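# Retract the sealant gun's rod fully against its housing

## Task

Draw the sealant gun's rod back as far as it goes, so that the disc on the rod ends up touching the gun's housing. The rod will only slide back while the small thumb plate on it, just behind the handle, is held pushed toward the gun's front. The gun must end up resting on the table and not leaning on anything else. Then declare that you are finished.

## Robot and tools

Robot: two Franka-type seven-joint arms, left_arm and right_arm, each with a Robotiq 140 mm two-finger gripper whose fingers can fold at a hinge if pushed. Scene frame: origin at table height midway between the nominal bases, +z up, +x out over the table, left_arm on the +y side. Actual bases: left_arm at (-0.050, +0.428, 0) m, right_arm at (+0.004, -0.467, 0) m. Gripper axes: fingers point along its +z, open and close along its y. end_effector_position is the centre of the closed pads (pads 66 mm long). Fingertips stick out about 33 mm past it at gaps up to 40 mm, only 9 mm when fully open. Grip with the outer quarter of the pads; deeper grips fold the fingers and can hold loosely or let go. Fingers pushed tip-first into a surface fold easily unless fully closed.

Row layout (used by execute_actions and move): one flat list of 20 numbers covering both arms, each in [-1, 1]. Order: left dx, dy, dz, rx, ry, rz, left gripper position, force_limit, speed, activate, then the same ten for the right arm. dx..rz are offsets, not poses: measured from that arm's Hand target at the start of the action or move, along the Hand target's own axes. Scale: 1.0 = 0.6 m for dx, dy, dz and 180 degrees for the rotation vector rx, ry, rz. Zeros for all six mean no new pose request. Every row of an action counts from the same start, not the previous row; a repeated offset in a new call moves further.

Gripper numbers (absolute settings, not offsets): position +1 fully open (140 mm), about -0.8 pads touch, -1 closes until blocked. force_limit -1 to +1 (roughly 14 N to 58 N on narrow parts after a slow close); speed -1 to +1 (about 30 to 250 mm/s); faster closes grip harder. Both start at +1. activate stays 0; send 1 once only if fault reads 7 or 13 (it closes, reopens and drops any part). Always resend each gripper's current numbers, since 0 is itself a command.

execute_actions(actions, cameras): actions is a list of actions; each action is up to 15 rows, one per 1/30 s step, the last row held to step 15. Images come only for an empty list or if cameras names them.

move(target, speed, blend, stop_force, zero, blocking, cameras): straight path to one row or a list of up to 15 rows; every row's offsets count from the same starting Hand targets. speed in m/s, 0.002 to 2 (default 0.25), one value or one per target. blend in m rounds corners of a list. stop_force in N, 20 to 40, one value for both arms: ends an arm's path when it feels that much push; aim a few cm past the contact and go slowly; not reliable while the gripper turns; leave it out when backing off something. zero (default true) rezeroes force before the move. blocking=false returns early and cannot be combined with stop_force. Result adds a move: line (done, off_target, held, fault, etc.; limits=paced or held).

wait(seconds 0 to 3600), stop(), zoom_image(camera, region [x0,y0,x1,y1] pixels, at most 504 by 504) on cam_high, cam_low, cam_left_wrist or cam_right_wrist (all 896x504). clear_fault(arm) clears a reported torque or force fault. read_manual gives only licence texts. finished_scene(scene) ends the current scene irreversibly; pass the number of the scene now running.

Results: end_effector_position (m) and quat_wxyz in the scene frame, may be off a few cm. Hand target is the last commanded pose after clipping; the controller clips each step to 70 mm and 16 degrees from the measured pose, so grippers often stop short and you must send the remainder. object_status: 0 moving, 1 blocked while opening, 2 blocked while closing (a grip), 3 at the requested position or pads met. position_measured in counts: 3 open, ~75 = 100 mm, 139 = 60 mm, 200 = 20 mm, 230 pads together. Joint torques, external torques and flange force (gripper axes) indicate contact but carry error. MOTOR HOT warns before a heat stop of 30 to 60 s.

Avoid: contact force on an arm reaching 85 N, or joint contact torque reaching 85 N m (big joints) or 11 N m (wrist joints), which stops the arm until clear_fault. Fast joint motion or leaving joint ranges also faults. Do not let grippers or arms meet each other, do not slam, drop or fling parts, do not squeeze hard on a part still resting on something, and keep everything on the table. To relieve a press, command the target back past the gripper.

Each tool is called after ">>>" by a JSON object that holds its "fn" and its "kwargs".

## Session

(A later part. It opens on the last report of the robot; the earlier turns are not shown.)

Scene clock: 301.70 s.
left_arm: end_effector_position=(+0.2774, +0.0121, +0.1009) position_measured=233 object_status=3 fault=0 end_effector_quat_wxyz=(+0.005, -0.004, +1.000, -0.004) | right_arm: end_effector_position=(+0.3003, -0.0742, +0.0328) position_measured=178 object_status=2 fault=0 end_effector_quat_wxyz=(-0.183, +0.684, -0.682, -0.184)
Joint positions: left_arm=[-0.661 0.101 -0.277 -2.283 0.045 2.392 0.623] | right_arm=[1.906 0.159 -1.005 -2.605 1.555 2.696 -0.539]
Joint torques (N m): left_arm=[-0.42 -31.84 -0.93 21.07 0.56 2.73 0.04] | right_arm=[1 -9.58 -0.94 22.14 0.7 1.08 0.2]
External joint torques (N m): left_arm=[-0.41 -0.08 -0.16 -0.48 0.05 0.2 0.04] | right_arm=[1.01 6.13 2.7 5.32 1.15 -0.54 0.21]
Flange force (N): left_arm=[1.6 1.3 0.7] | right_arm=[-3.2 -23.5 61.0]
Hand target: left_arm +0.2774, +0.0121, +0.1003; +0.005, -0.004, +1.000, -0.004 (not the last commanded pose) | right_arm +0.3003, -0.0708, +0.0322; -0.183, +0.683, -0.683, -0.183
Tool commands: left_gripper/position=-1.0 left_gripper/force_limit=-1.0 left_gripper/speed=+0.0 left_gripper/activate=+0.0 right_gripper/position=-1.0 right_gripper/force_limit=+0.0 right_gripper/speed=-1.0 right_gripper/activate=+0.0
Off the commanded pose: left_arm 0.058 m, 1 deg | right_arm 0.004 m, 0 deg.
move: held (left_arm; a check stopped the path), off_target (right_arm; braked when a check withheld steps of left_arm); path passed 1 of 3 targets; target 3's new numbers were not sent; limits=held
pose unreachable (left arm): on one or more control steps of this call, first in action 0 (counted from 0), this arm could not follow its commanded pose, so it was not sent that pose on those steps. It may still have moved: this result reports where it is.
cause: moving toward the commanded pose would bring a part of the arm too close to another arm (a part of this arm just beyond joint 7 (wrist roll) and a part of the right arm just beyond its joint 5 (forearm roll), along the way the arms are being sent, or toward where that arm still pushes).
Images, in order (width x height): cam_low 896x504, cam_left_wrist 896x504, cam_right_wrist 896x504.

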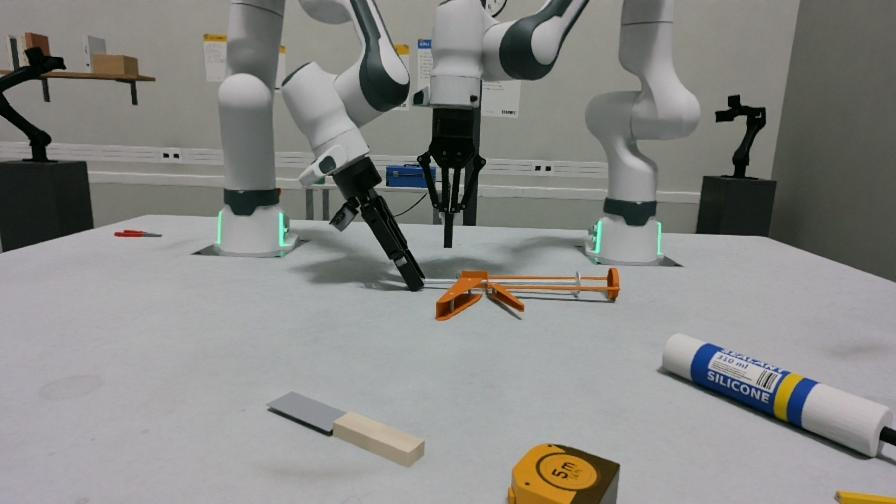

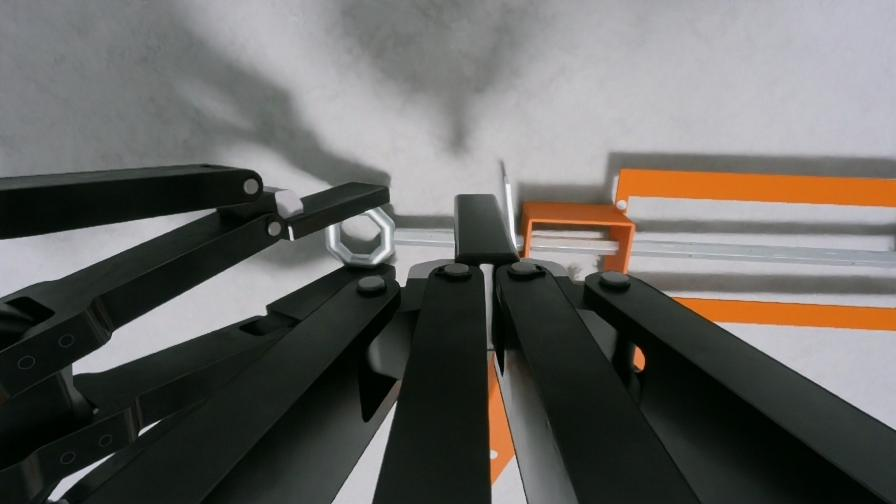

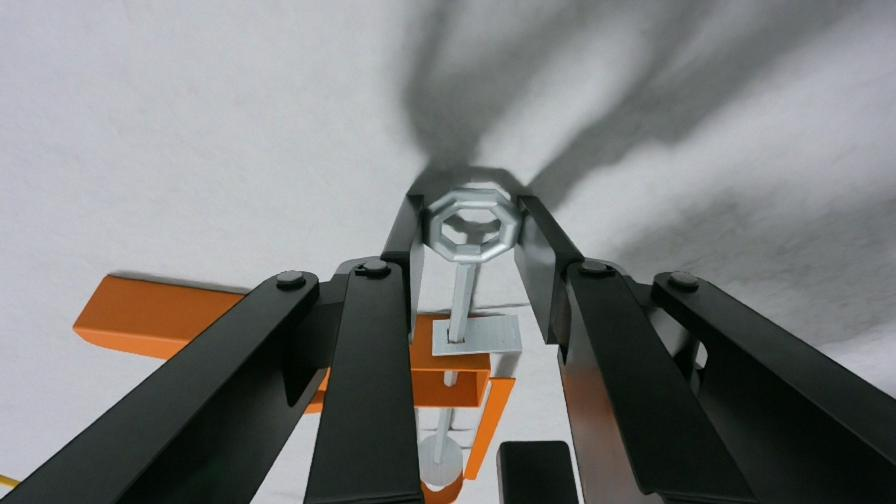

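>>> {"fn": "move", "kwargs": {"target": [[-0.0243,0.0748,0.005,-0.0025,0.0032,0.0164,-1,-1,0,0,0.0036,0,-0.005,0,0,0,-1,0,-1,0],[-0.0243,0.0748,0.017,-0.0025,0.0032,0.0164,0.293,-1,0,0,0.0036,0,-0.005,0,0,0,-1,0,-1,0]], "speed": 0.06, "cameras": ["cam_low","cam_right_wrist","cam_left_wrist"]}}

>>> {"fn": "zoom_image", "kwargs": {"camera": "cam_left_wrist", "region": [250, 100, 700, 330]}}

>>> {"fn": "zoom_image", "kwargs": {"camera": "cam_low", "region": [400, 230, 520, 330]}}

Scene clock: 339.03 s.
left_arm: end_effector_position=(+0.2907, +0.0566, +0.0903) position_measured=92 object_status=0 fault=0 end_effector_quat_wxyz=(+0.000, +0.019, +1.000, +0.000) | right_arm: end_effector_position=(+0.3000, -0.0743, +0.0333) position_measured=178 object_status=2 fault=0 end_effector_quat_wxyz=(-0.183, +0.685, -0.681, -0.183)
Joint positions: left_arm=[-0.607 0.062 -0.253 -2.362 0.024 2.421 0.763] | right_arm=[1.907 0.156 -1.005 -2.606 1.552 2.699 -0.538]
Joint torques (N m): left_arm=[-0.33 -30.31 -0.06 20.64 0.55 2.78 0.27] | right_arm=[0.09 -15.72 -4.11 17.34 -0.82 1.48 0.26]
External joint torques (N m): left_arm=[-0.27 -0.14 0.4 -0.36 0.05 0.31 0.27] | right_arm=[0.18 -0.07 -0.47 0.45 -0.37 -0.16 0.28]
Flange force (N): left_arm=[0.9 1.8 0.7] | right_arm=[-2.4 -1.7 -3.3]
Hand target: left_arm +0.2917, +0.0570, +0.0898; +0.000, +0.021, +1.000, +0.000 | right_arm +0.3003, -0.0741, +0.0338; -0.183, +0.683, -0.683, -0.183
Off the commanded pose: left_arm 0.001 m, 0 deg | right_arm 0.001 m, 0 deg.
move: done
Images, in order (width x height): cam_low 896x504, cam_left_wrist 896x504, cam_right_wrist 896x504.

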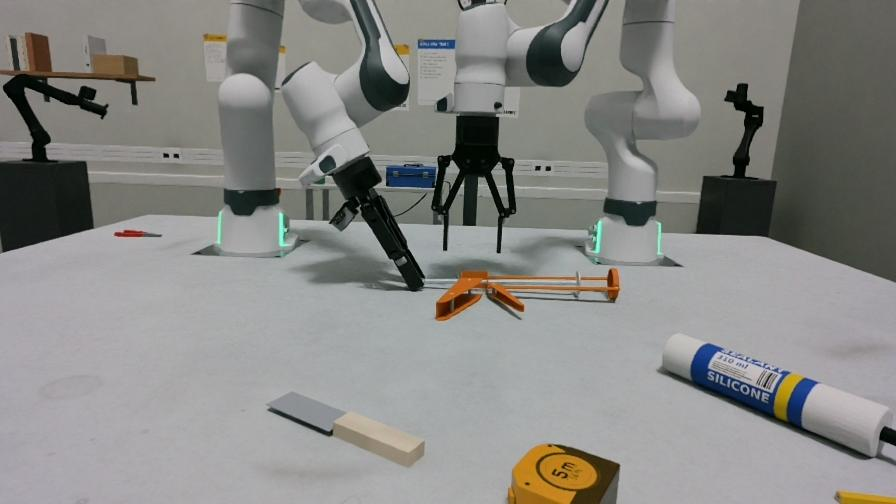

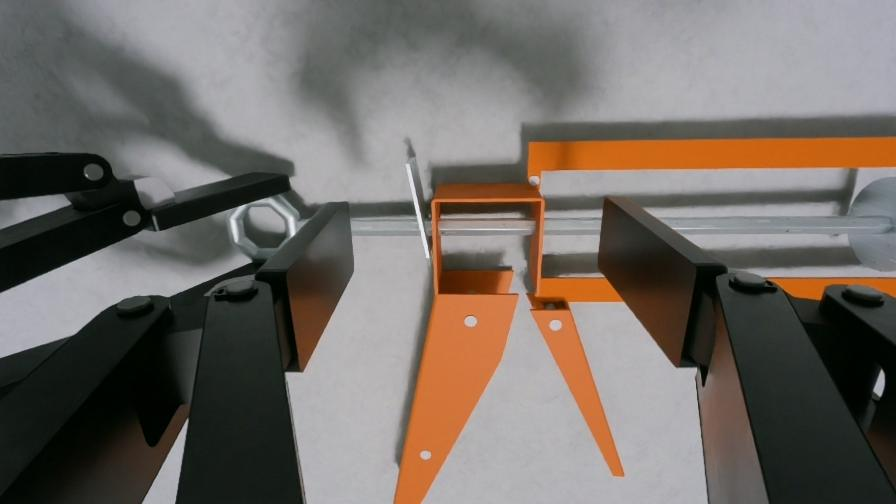

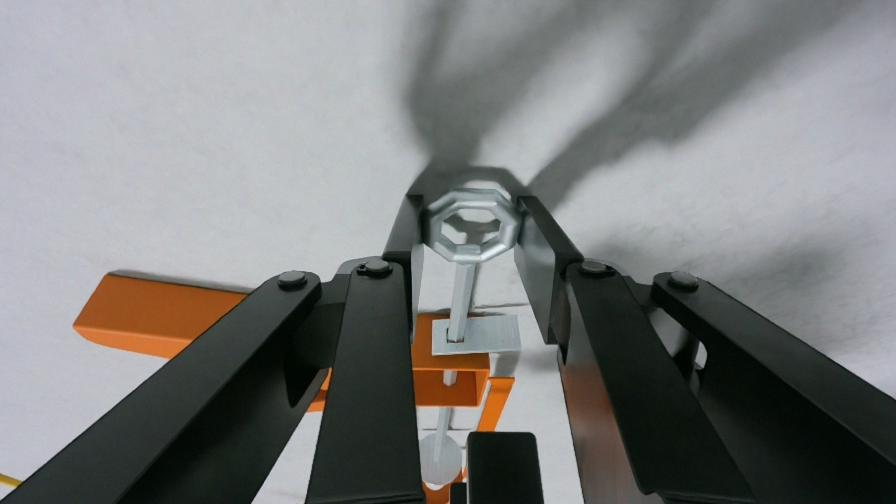

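Scaled by 1.120 from the camera's image (finer frame: 1280x720).

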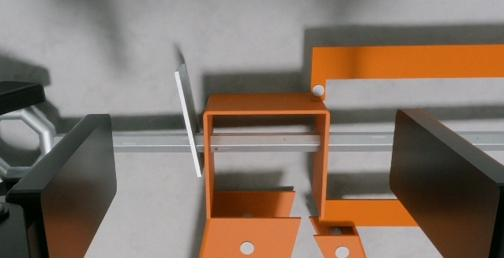

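Scaled by 4.200 from the camera's image (finer frame: 1280x720).

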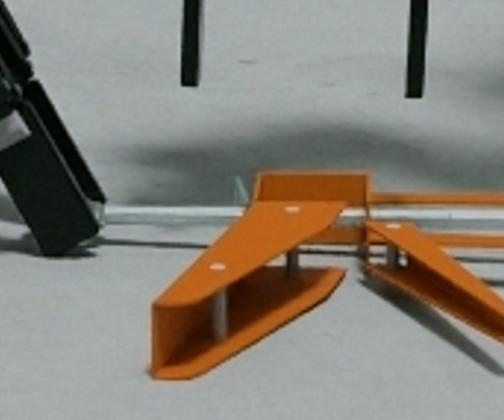

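>>> {"fn": "move", "kwargs": {"target": [0.0,0.0015,0.055,0,0,0,0.18,-1,0,0,0,0,0,0,0,0,-1,0,-1,0], "speed": 0.05, "cameras": ["cam_low","cam_right_wrist","cam_left_wrist"]}}

>>> {"fn": "zoom_image", "kwargs": {"camera": "cam_left_wrist", "region": [250, 100, 700, 330]}}

>>> {"fn": "zoom_image", "kwargs": {"camera": "cam_low", "region": [430, 250, 510, 310]}}

Scene clock: 348.97 s.
left_arm: end_effector_position=(+0.2913, +0.0584, +0.0572) position_measured=107 object_status=3 fault=0 end_effector_quat_wxyz=(-0.001, +0.022, +1.000, +0.000) | right_arm: end_effector_position=(+0.3000, -0.0743, +0.0333) position_measured=178 object_status=2 fault=0 end_effector_quat_wxyz=(-0.183, +0.685, -0.681, -0.183)
Joint positions: left_arm=[-0.607 0.13 -0.247 -2.38 0.05 2.504 0.754] | right_arm=[1.907 0.156 -1.005 -2.606 1.552 2.699 -0.538]
Joint velocities: left_arm=[-0.001 0 -0.001 0 0.001 0.005 -0.004] | right_arm=[-0.001 0 -0.001 -0.001 0 -0.003 0]
Joint torques (N m): left_arm=[-0.73 -31.55 -0.79 19.72 0.81 2.84 -0.06] | right_arm=[0.08 -15.71 -4.12 17.31 -0.83 1.48 0.24]
External joint torques (N m): left_arm=[-0.84 -0.16 -0.06 -0.24 0.36 0.35 -0.06] | right_arm=[0.19 0.02 -0.47 0.41 -0.38 -0.15 0.25]
Flange force (N): left_arm=[1.6 -0.1 1.1] | right_arm=[-2.2 -1.9 -2.9]
Hand target: left_arm +0.2918, +0.0579, +0.0568; +0.000, +0.021, +1.000, +0.000 | right_arm +0.3003, -0.0741, +0.0338; -0.183, +0.683, -0.683, -0.183
Off the commanded pose: left_arm 0.001 m, 0 deg | right_arm 0.001 m, 0 deg.
move: done
Images, in order (width x height): cam_low 896x504, cam_left_wrist 896x504, cam_right_wrist 896x504.

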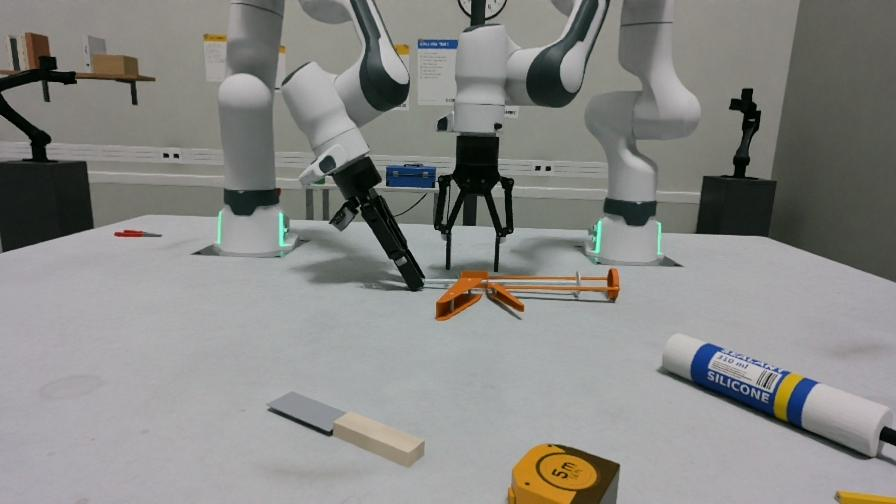

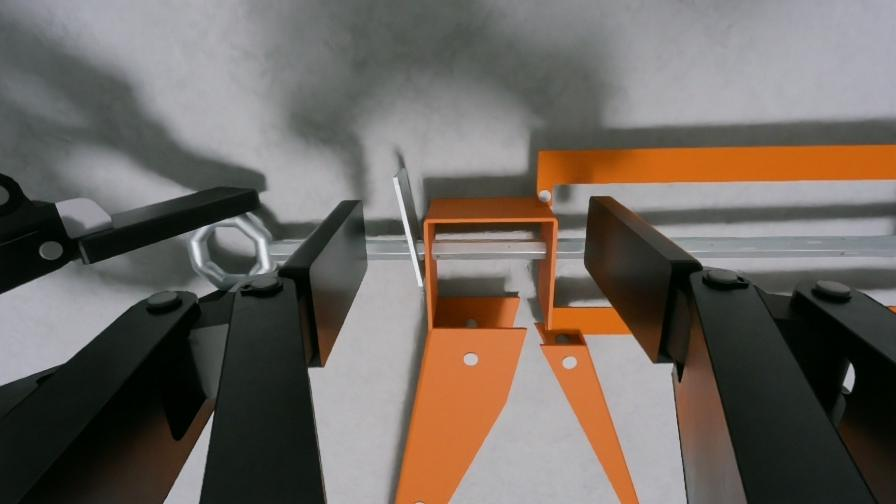

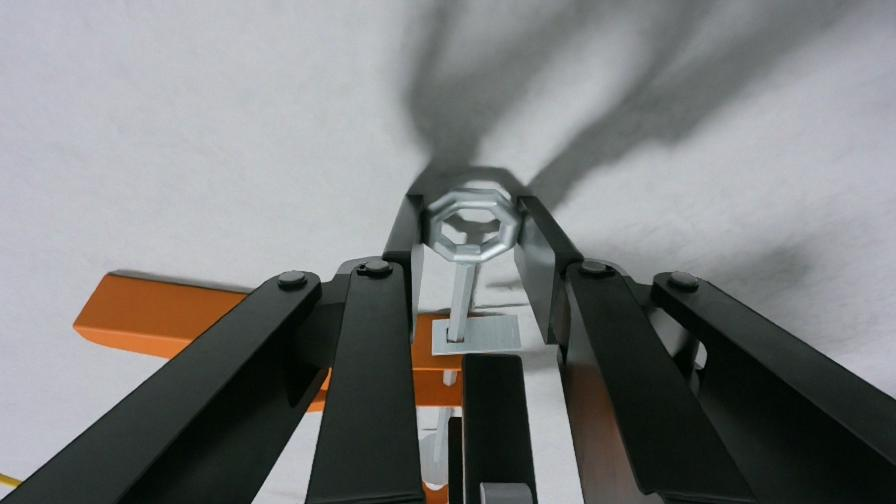

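Scaled by 1.120 from the camera's image (finer frame: 1280x720).

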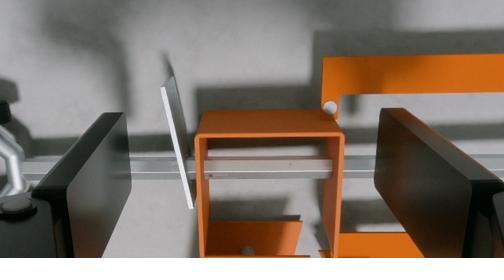

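Scaled by 6.300 from the camera's image (finer frame: 1280x720).

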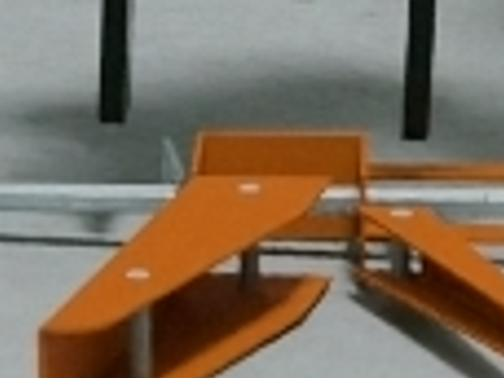

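>>> {"fn": "move", "kwargs": {"target": [0.0,0.0008,0.0113,0,0,0,0.05,-1,-1,0,0,0,0,0,0,0,-1,0,-1,0], "speed": 0.03, "cameras": ["cam_low","cam_left_wrist"]}}

>>> {"fn": "zoom_image", "kwargs": {"camera": "cam_left_wrist", "region": [330, 140, 650, 330]}}

>>> {"fn": "zoom_image", "kwargs": {"camera": "cam_low", "region": [430, 250, 510, 310]}}

Scene clock: 356.00 s.
left_arm: end_effector_position=(+0.2914, +0.0587, +0.0505) position_measured=123 object_status=3 fault=0 end_effector_quat_wxyz=(-0.001, +0.022, +1.000, +0.000) | right_arm: end_effector_position=(+0.3000, -0.0743, +0.0333) position_measured=178 object_status=2 fault=0 end_effector_quat_wxyz=(-0.183, +0.685, -0.681, -0.183)
Joint positions: left_arm=[-0.607 0.144 -0.245 -2.383 0.057 2.521 0.75] | right_arm=[1.907 0.156 -1.005 -2.606 1.552 2.699 -0.538]
Joint velocities: left_arm=[-0.001 0 0.002 -0.001 0.003 0.003 -0.002] | right_arm=[within noise]
Joint torques (N m): left_arm=[-0.75 -31.85 -0.76 19.35 0.78 2.78 -0.11] | right_arm=[0.13 -15.7 -4.11 17.34 -0.84 1.47 0.26]
External joint torques (N m): left_arm=[-0.83 -0.22 0.08 -0.34 0.35 0.3 -0.11] | right_arm=[0.17 -0.05 -0.53 0.49 -0.39 -0.15 0.27]
Flange force (N): left_arm=[1.9 0.1 1.0] | right_arm=[-2.4 -1.9 -3.3]
Hand target: left_arm +0.2918, +0.0584, +0.0501; +0.000, +0.021, +1.000, +0.000 | right_arm +0.3003, -0.0741, +0.0338; -0.183, +0.683, -0.683, -0.183
Off the commanded pose: left_arm 0.001 m, 0 deg | right_arm 0.001 m, 0 deg.
move: done

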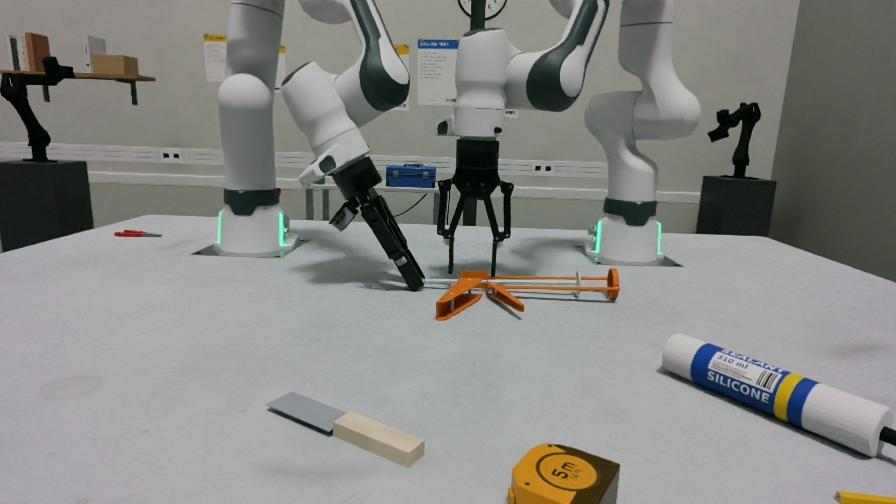

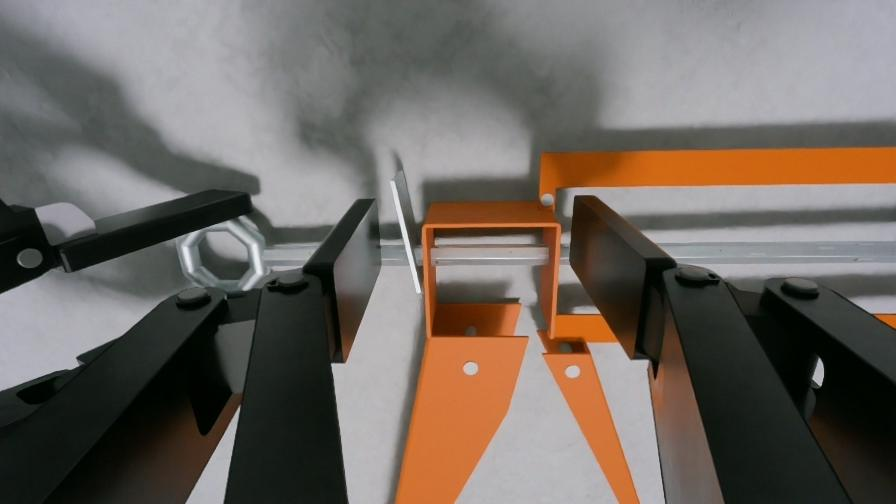

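Scaled by 1.575 from the camera's image (finer frame: 1280x720).

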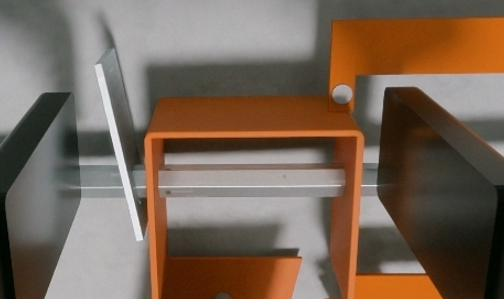

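Scaled by 6.300 from the camera's image (finer frame: 1280x720).

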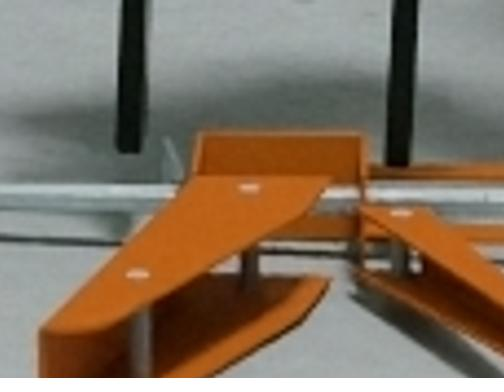

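>>> {"fn": "move", "kwargs": {"target": [[0.0,0.0008,-0.0015,0,0,0,0.05,-1,-1,0,0,0,0,0,0,0,-1,0,-1,0],[0.0,0.0008,-0.0015,0,0,0,-1,0,-1,0,0,0,0,0,0,0,-1,0,-1,0]], "speed": 0.03, "cameras": ["cam_low","cam_left_wrist","cam_right_wrist"]}}

>>> {"fn": "zoom_image", "kwargs": {"camera": "cam_left_wrist", "region": [330, 140, 650, 330]}}

>>> {"fn": "zoom_image", "kwargs": {"camera": "cam_low", "region": [430, 250, 510, 310]}}

Scene clock: 363.87 s.
left_arm: end_effector_position=(+0.2919, +0.0635, +0.0513) position_measured=158 object_status=0 fault=0 end_effector_quat_wxyz=(-0.002, +0.018, +1.000, +0.004) | right_arm: end_effector_position=(+0.3003, -0.0747, +0.0332) position_measured=178 object_status=2 fault=0 end_effector_quat_wxyz=(-0.183, +0.685, -0.681, -0.183)
Joint positions: left_arm=[-0.606 0.138 -0.24 -2.387 0.058 2.512 0.747] | right_arm=[1.907 0.156 -1.005 -2.606 1.551 2.701 -0.538]
Joint torques (N m): left_arm=[-1.86 -29.62 -2.71 20.14 0.1 4.53 0.07] | right_arm=[0.01 -15.72 -3.98 17.5 -0.73 1.31 0.25]
External joint torques (N m): left_arm=[-1.91 1.95 -1.89 0.35 -0.34 2.05 0.07] | right_arm=[-0.03 -0.07 -0.48 0.59 -0.27 -0.3 0.26]
Flange force (N): left_arm=[0.0 -5.1 8.7] | right_arm=[-1.9 -2.7 -1.5]
Hand target: left_arm +0.2918, +0.0588, +0.0510; +0.000, +0.021, +1.000, +0.000 | right_arm +0.3003, -0.0741, +0.0338; -0.183, +0.683, -0.683, -0.183
Off the commanded pose: left_arm 0.005 m, 1 deg | right_arm 0.001 m, 0 deg.
move: off_target (left_arm)

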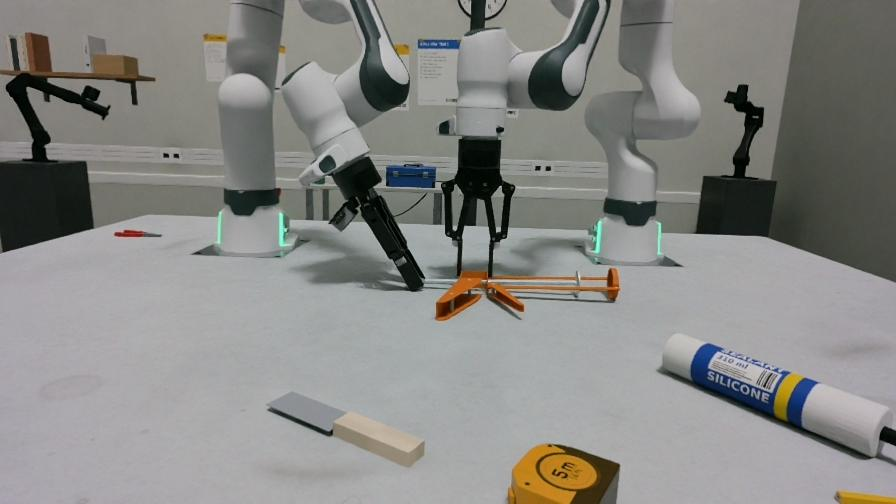

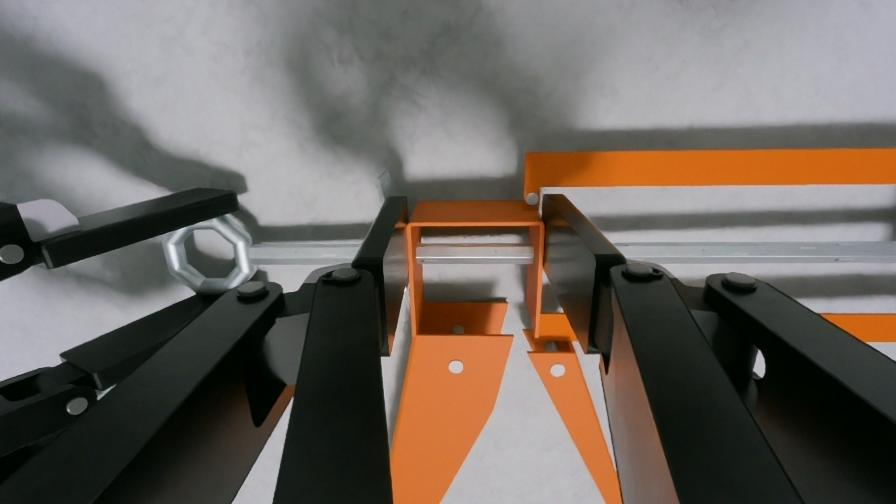

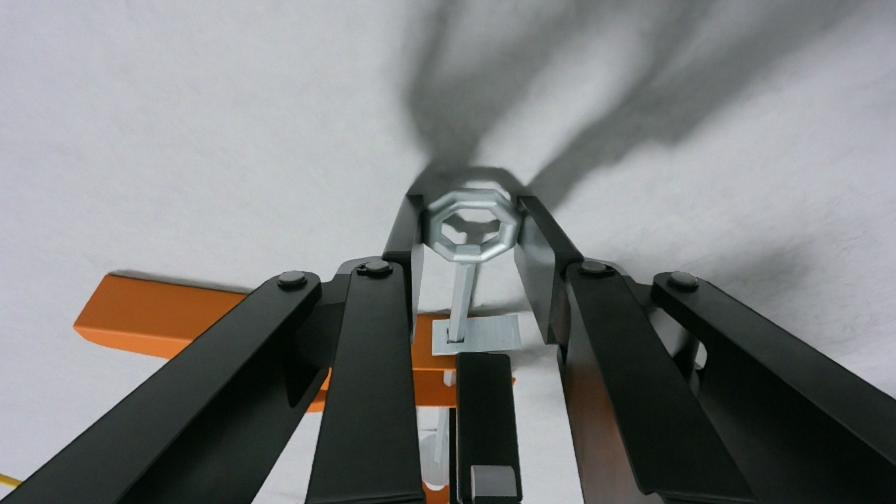

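Scaled by 1.575 from the camera's image (finer frame: 1280x720).

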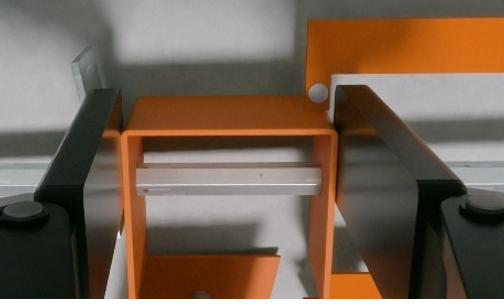

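Scaled by 6.300 from the camera's image (finer frame: 1280x720).

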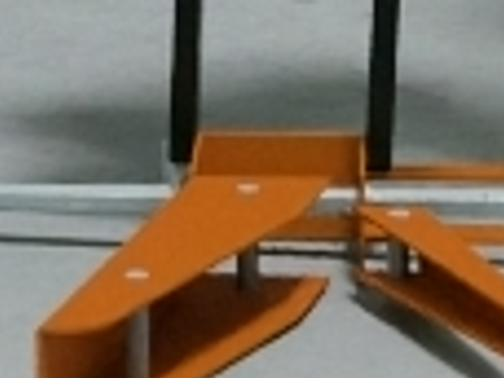

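>>> {"fn": "zoom_image", "kwargs": {"camera": "cam_right_wrist", "region": [400, 280, 540, 504]}}

>>> {"fn": "zoom_image", "kwargs": {"camera": "cam_left_wrist", "region": [360, 160, 440, 270]}}

Scaled by 2.250 from the camera's image (finer frame: 1280x720).

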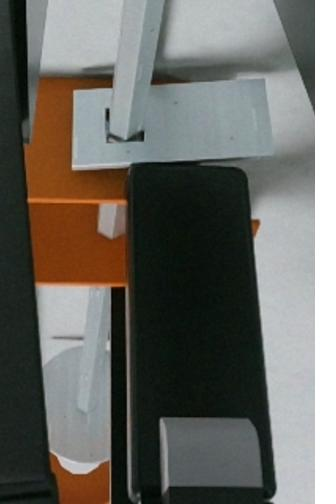

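Scaled by 4.582 from the camera's image (finer frame: 1280x720).

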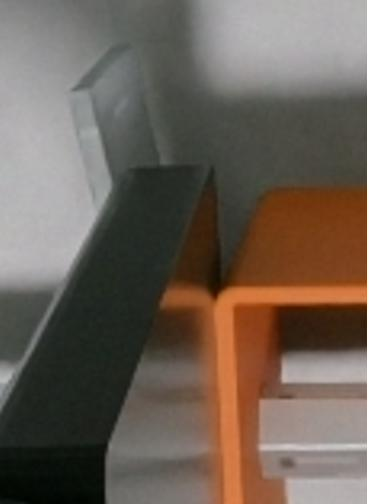

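>>> {"fn": "move", "kwargs": {"target": [[0.0,0.004,0,0,0,0,0.08,-1,-1,0,0,0,0,0,0,0,-1,0,-1,0],[0.0,0.004,0.0083,0,0,0,0.08,-1,-1,0,0,0,0,0,0,0,-1,0,-1,0]], "speed": 0.03, "cameras": ["cam_low","cam_left_wrist","cam_right_wrist"]}}

>>> {"fn": "zoom_image", "kwargs": {"camera": "cam_right_wrist", "region": [400, 280, 540, 504]}}

>>> {"fn": "zoom_image", "kwargs": {"camera": "cam_left_wrist", "region": [330, 140, 650, 330]}}

>>> {"fn": "zoom_image", "kwargs": {"camera": "cam_low", "region": [430, 250, 510, 310]}}

Scene clock: 385.43 s.
left_arm: end_effector_position=(+0.2915, +0.0616, +0.0464) position_measured=119 object_status=3 fault=0 end_effector_quat_wxyz=(-0.001, +0.020, +1.000, +0.000) | right_arm: end_effector_position=(+0.3002, -0.0746, +0.0333) position_measured=178 object_status=2 fault=0 end_effector_quat_wxyz=(-0.183, +0.685, -0.681, -0.183)
Joint positions: left_arm=[-0.606 0.149 -0.241 -2.391 0.059 2.533 0.747] | right_arm=[1.907 0.155 -1.005 -2.606 1.551 2.701 -0.538]
Joint velocities: left_arm=[0 0.001 0.001 -0.001 0.001 0.004 -0.001] | right_arm=[within noise]
Joint torques (N m): left_arm=[-0.49 -31.81 -1.04 19.26 0.74 2.68 0.04] | right_arm=[-0.05 -15.54 -3.99 17.51 -0.72 1.3 0.27]
External joint torques (N m): left_arm=[-0.54 -0.3 -0.17 -0.19 0.31 0.21 0.04] | right_arm=[-0.01 0.13 -0.41 0.6 -0.27 -0.32 0.28]
Flange force (N): left_arm=[1.4 0.4 0.2] | right_arm=[-1.9 -3.3 -0.1]
Hand target: left_arm +0.2920, +0.0612, +0.0460; +0.000, +0.021, +1.000, +0.000 | right_arm +0.3003, -0.0741, +0.0338; -0.183, +0.683, -0.683, -0.183
Off the commanded pose: left_arm 0.001 m, 0 deg | right_arm 0.001 m, 0 deg.
move: done

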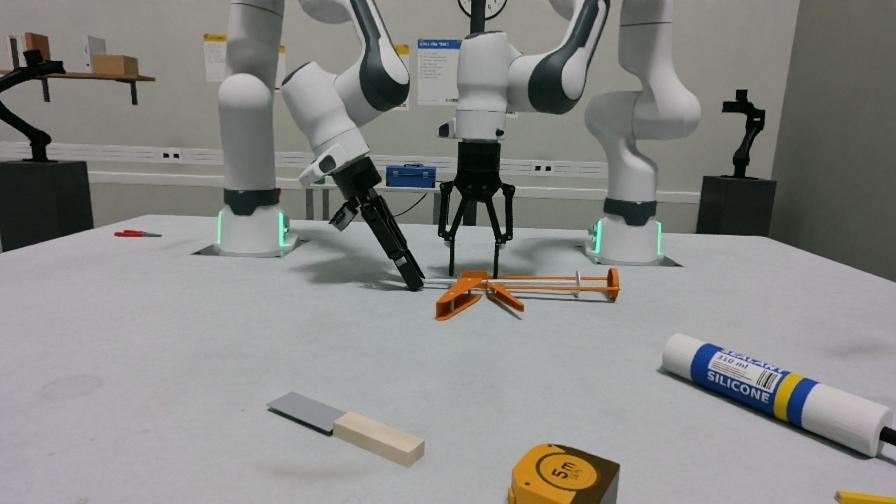

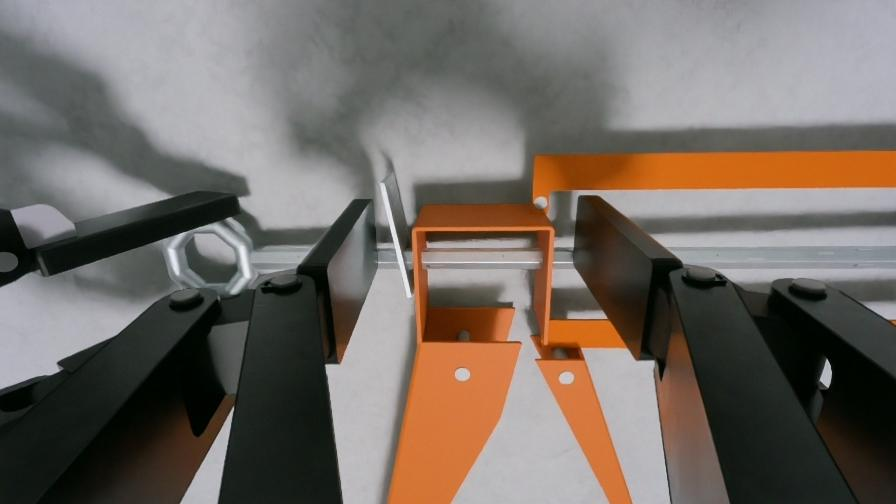

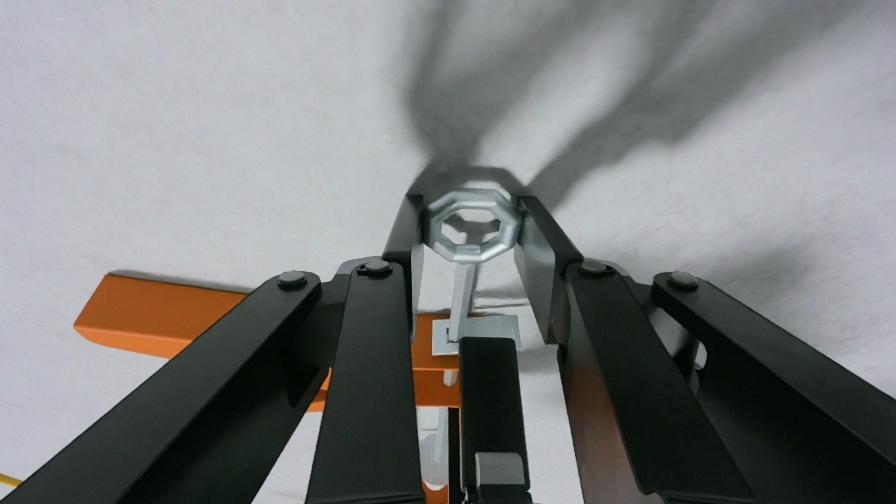

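Scaled by 2.250 from the camera's image (finer frame: 1280x720).

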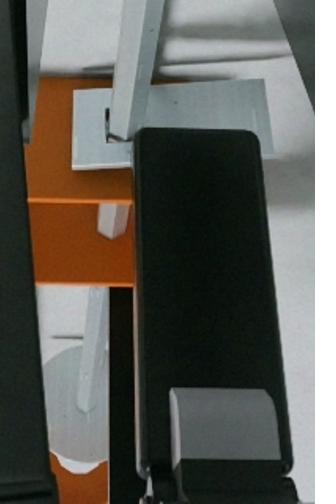

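Scaled by 1.575 from the camera's image (finer frame: 1280x720).

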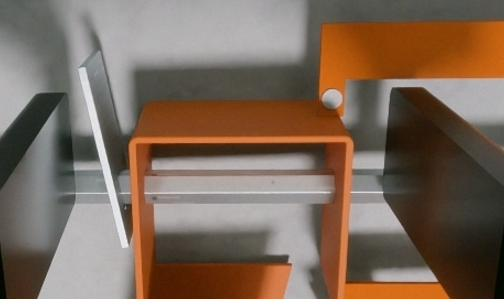

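Scaled by 6.300 from the camera's image (finer frame: 1280x720).

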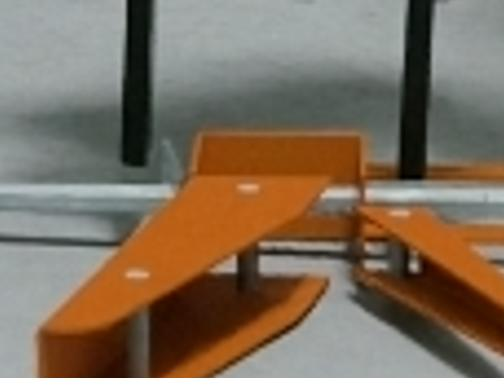

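>>> {"fn": "move", "kwargs": {"target": [[0.006,0.0,0.001,0,0,0,0.08,-1,-1,0,0,0,0,0,0,0,-1,0,-1,0],[0.006,0,0.001,0,0,0,-1,0,-1,0,0,0,0,0,0,0,-1,0,-1,0]], "speed": 0.03, "cameras": ["cam_low","cam_left_wrist","cam_right_wrist"]}}

>>> {"fn": "zoom_image", "kwargs": {"camera": "cam_right_wrist", "region": [400, 280, 540, 504]}}

>>> {"fn": "zoom_image", "kwargs": {"camera": "cam_left_wrist", "region": [330, 140, 650, 330]}}

>>> {"fn": "zoom_image", "kwargs": {"camera": "cam_low", "region": [430, 250, 510, 310]}}

Scene clock: 397.67 s.
left_arm: end_effector_position=(+0.2885, +0.0618, +0.0466) position_measured=154 object_status=0 fault=0 end_effector_quat_wxyz=(+0.000, +0.021, +1.000, +0.000) | right_arm: end_effector_position=(+0.3006, -0.0750, +0.0332) position_measured=178 object_status=2 fault=0 end_effector_quat_wxyz=(-0.183, +0.685, -0.681, -0.182)
Joint positions: left_arm=[-0.612 0.142 -0.24 -2.401 0.059 2.538 0.745] | right_arm=[1.908 0.155 -1.005 -2.606 1.551 2.703 -0.538]
Joint torques (N m): left_arm=[-0.72 -30.12 -1.19 19.46 0.29 3.36 -0.07] | right_arm=[0.23 -15.92 -3.9 17.73 -0.71 1.04 0.24]
External joint torques (N m): left_arm=[-0.72 1.18 -0.33 0.06 -0.14 0.89 -0.07] | right_arm=[0.28 -0.27 -0.31 0.88 -0.26 -0.59 0.25]
Flange force (N): left_arm=[-0.6 -2.4 4.8] | right_arm=[-2.4 -2.9 -0.9]
Hand target: left_arm +0.2884, +0.0614, +0.0454; +0.000, +0.021, +1.000, +0.000 | right_arm +0.3003, -0.0741, +0.0338; -0.183, +0.683, -0.683, -0.183
Off the commanded pose: left_arm 0.001 m, 0 deg | right_arm 0.001 m, 0 deg.
move: done

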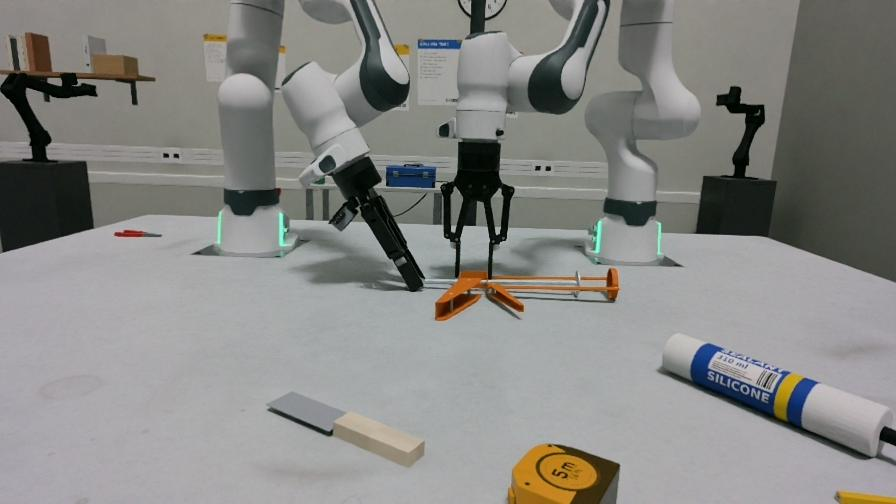

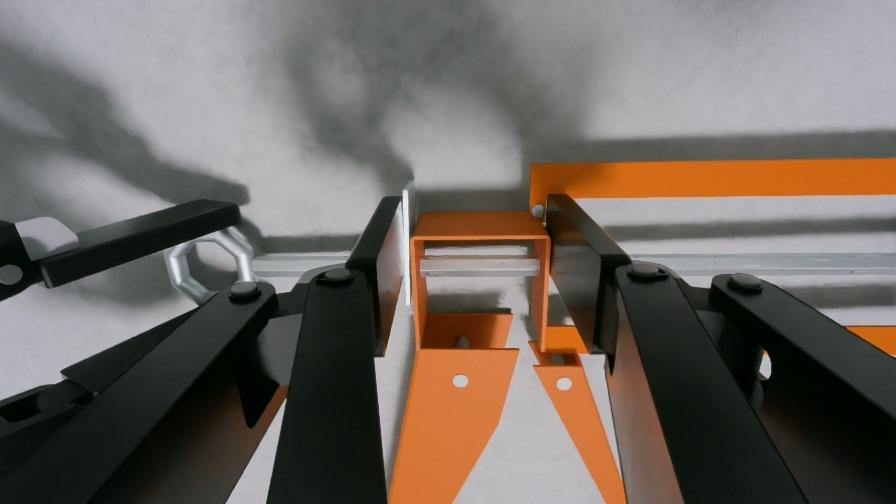

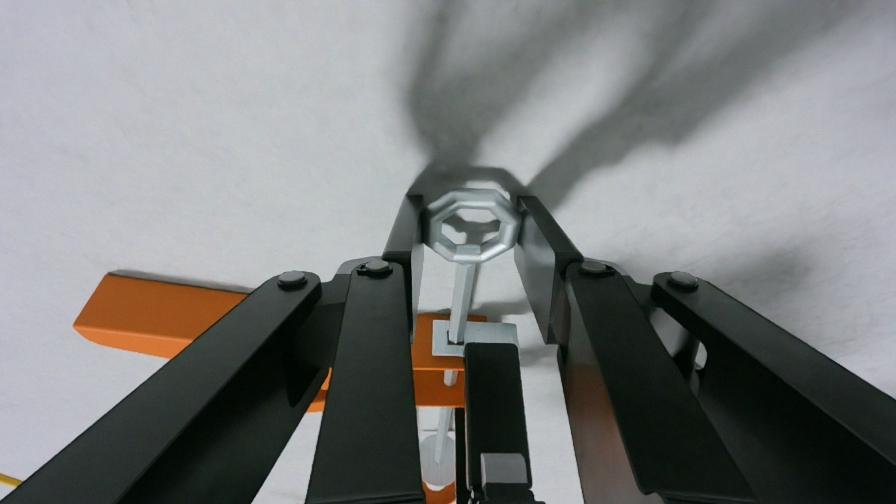

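Scaled by 2.250 from the camera's image (finer frame: 1280x720).

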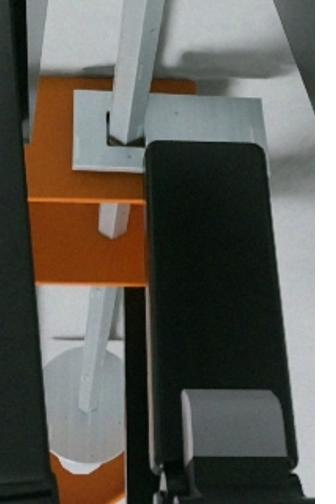

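Scaled by 1.575 from the camera's image (finer frame: 1280x720).

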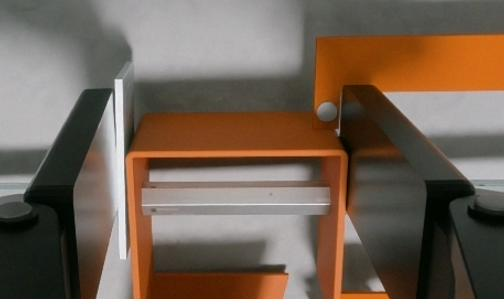

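Scaled by 6.300 from the camera's image (finer frame: 1280x720).

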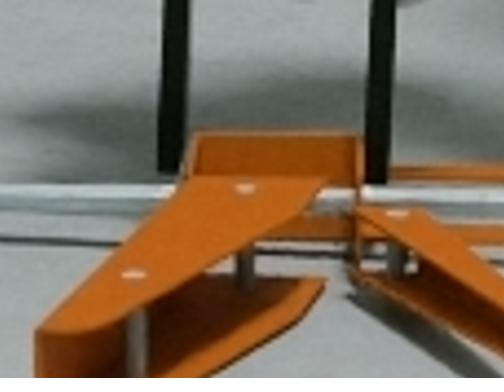

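>>> {"fn": "move", "kwargs": {"target": [0,0,0,0,0,0,-1,0,-1,0,0.0433,0.002,-0.025,0,0,0,-1,0,-1,0], "speed": 0.03, "cameras": ["cam_low","cam_left_wrist","cam_right_wrist"]}}

Scene clock: 402.93 s.
left_arm: end_effector_position=(+0.2882, +0.0585, +0.0478) position_measured=154 object_status=2 fault=0 end_effector_quat_wxyz=(+0.002, +0.024, +1.000, -0.002) | right_arm: end_effector_position=(+0.2976, -0.1027, +0.0333) position_measured=178 object_status=2 fault=0 end_effector_quat_wxyz=(-0.182, +0.682, -0.684, -0.185)
Joint positions: left_arm=[-0.615 0.141 -0.242 -2.4 0.059 2.542 0.745] | right_arm=[1.905 0.069 -1.049 -2.669 1.511 2.741 -0.569]
Joint velocities: left_arm=[within noise] | right_arm=[0 -0.001 -0.001 -0.002 -0.001 0.003 -0.003]
Joint torques (N m): left_arm=[0.88 -29.78 0.65 17.65 0.89 2.25 -0.04] | right_arm=[-0.65 -13.61 -3.16 16.45 -0.82 1.57 -0.21]
External joint torques (N m): left_arm=[0.88 1.59 1.53 -1.89 0.46 -0.26 -0.04] | right_arm=[-0.71 -1.05 -1.67 -0.32 -0.28 0.01 -0.19]
Flange force (N): left_arm=[-0.2 2.7 4.4] | right_arm=[0.0 0.0 0.0]
Hand target: left_arm +0.2884, +0.0614, +0.0454; +0.000, +0.021, +1.000, +0.000 | right_arm +0.2991, -0.1041, +0.0338; -0.183, +0.683, -0.683, -0.183
Off the commanded pose: left_arm 0.004 m, 0 deg | right_arm 0.002 m, 0 deg.
move: done

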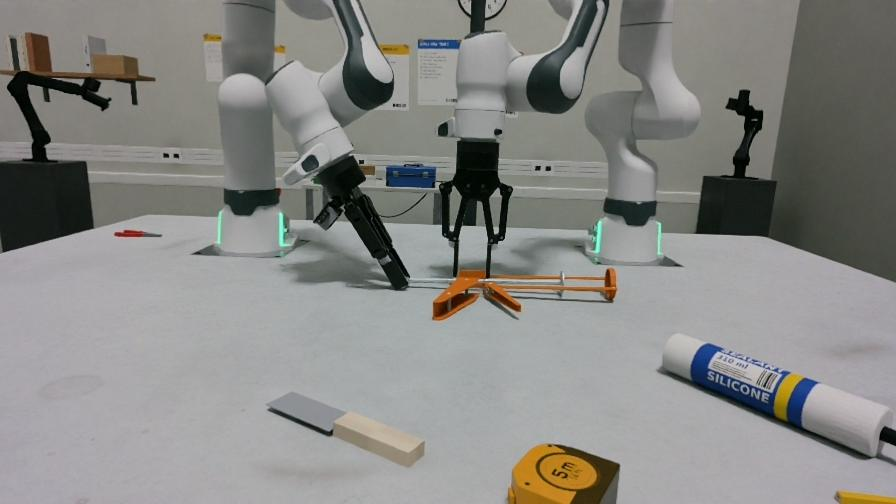

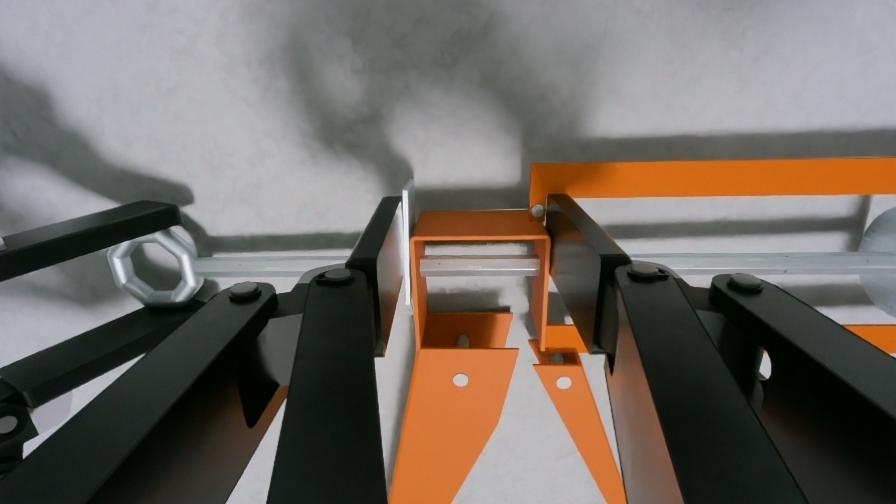

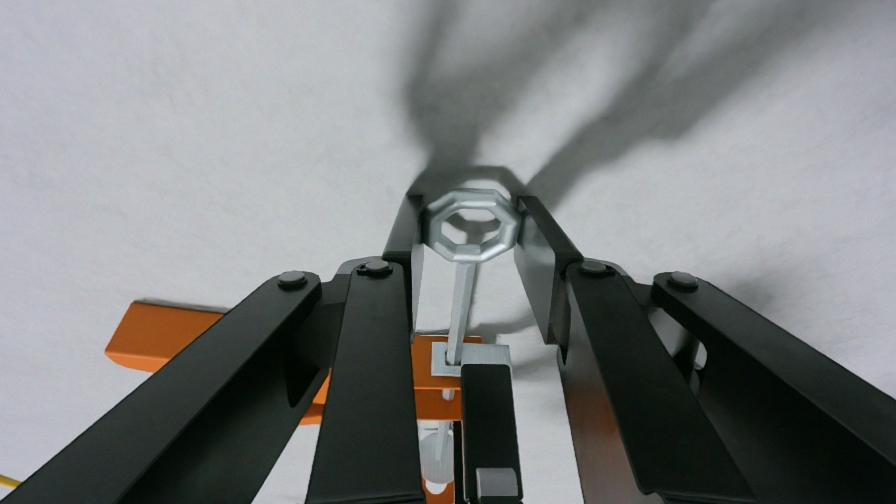

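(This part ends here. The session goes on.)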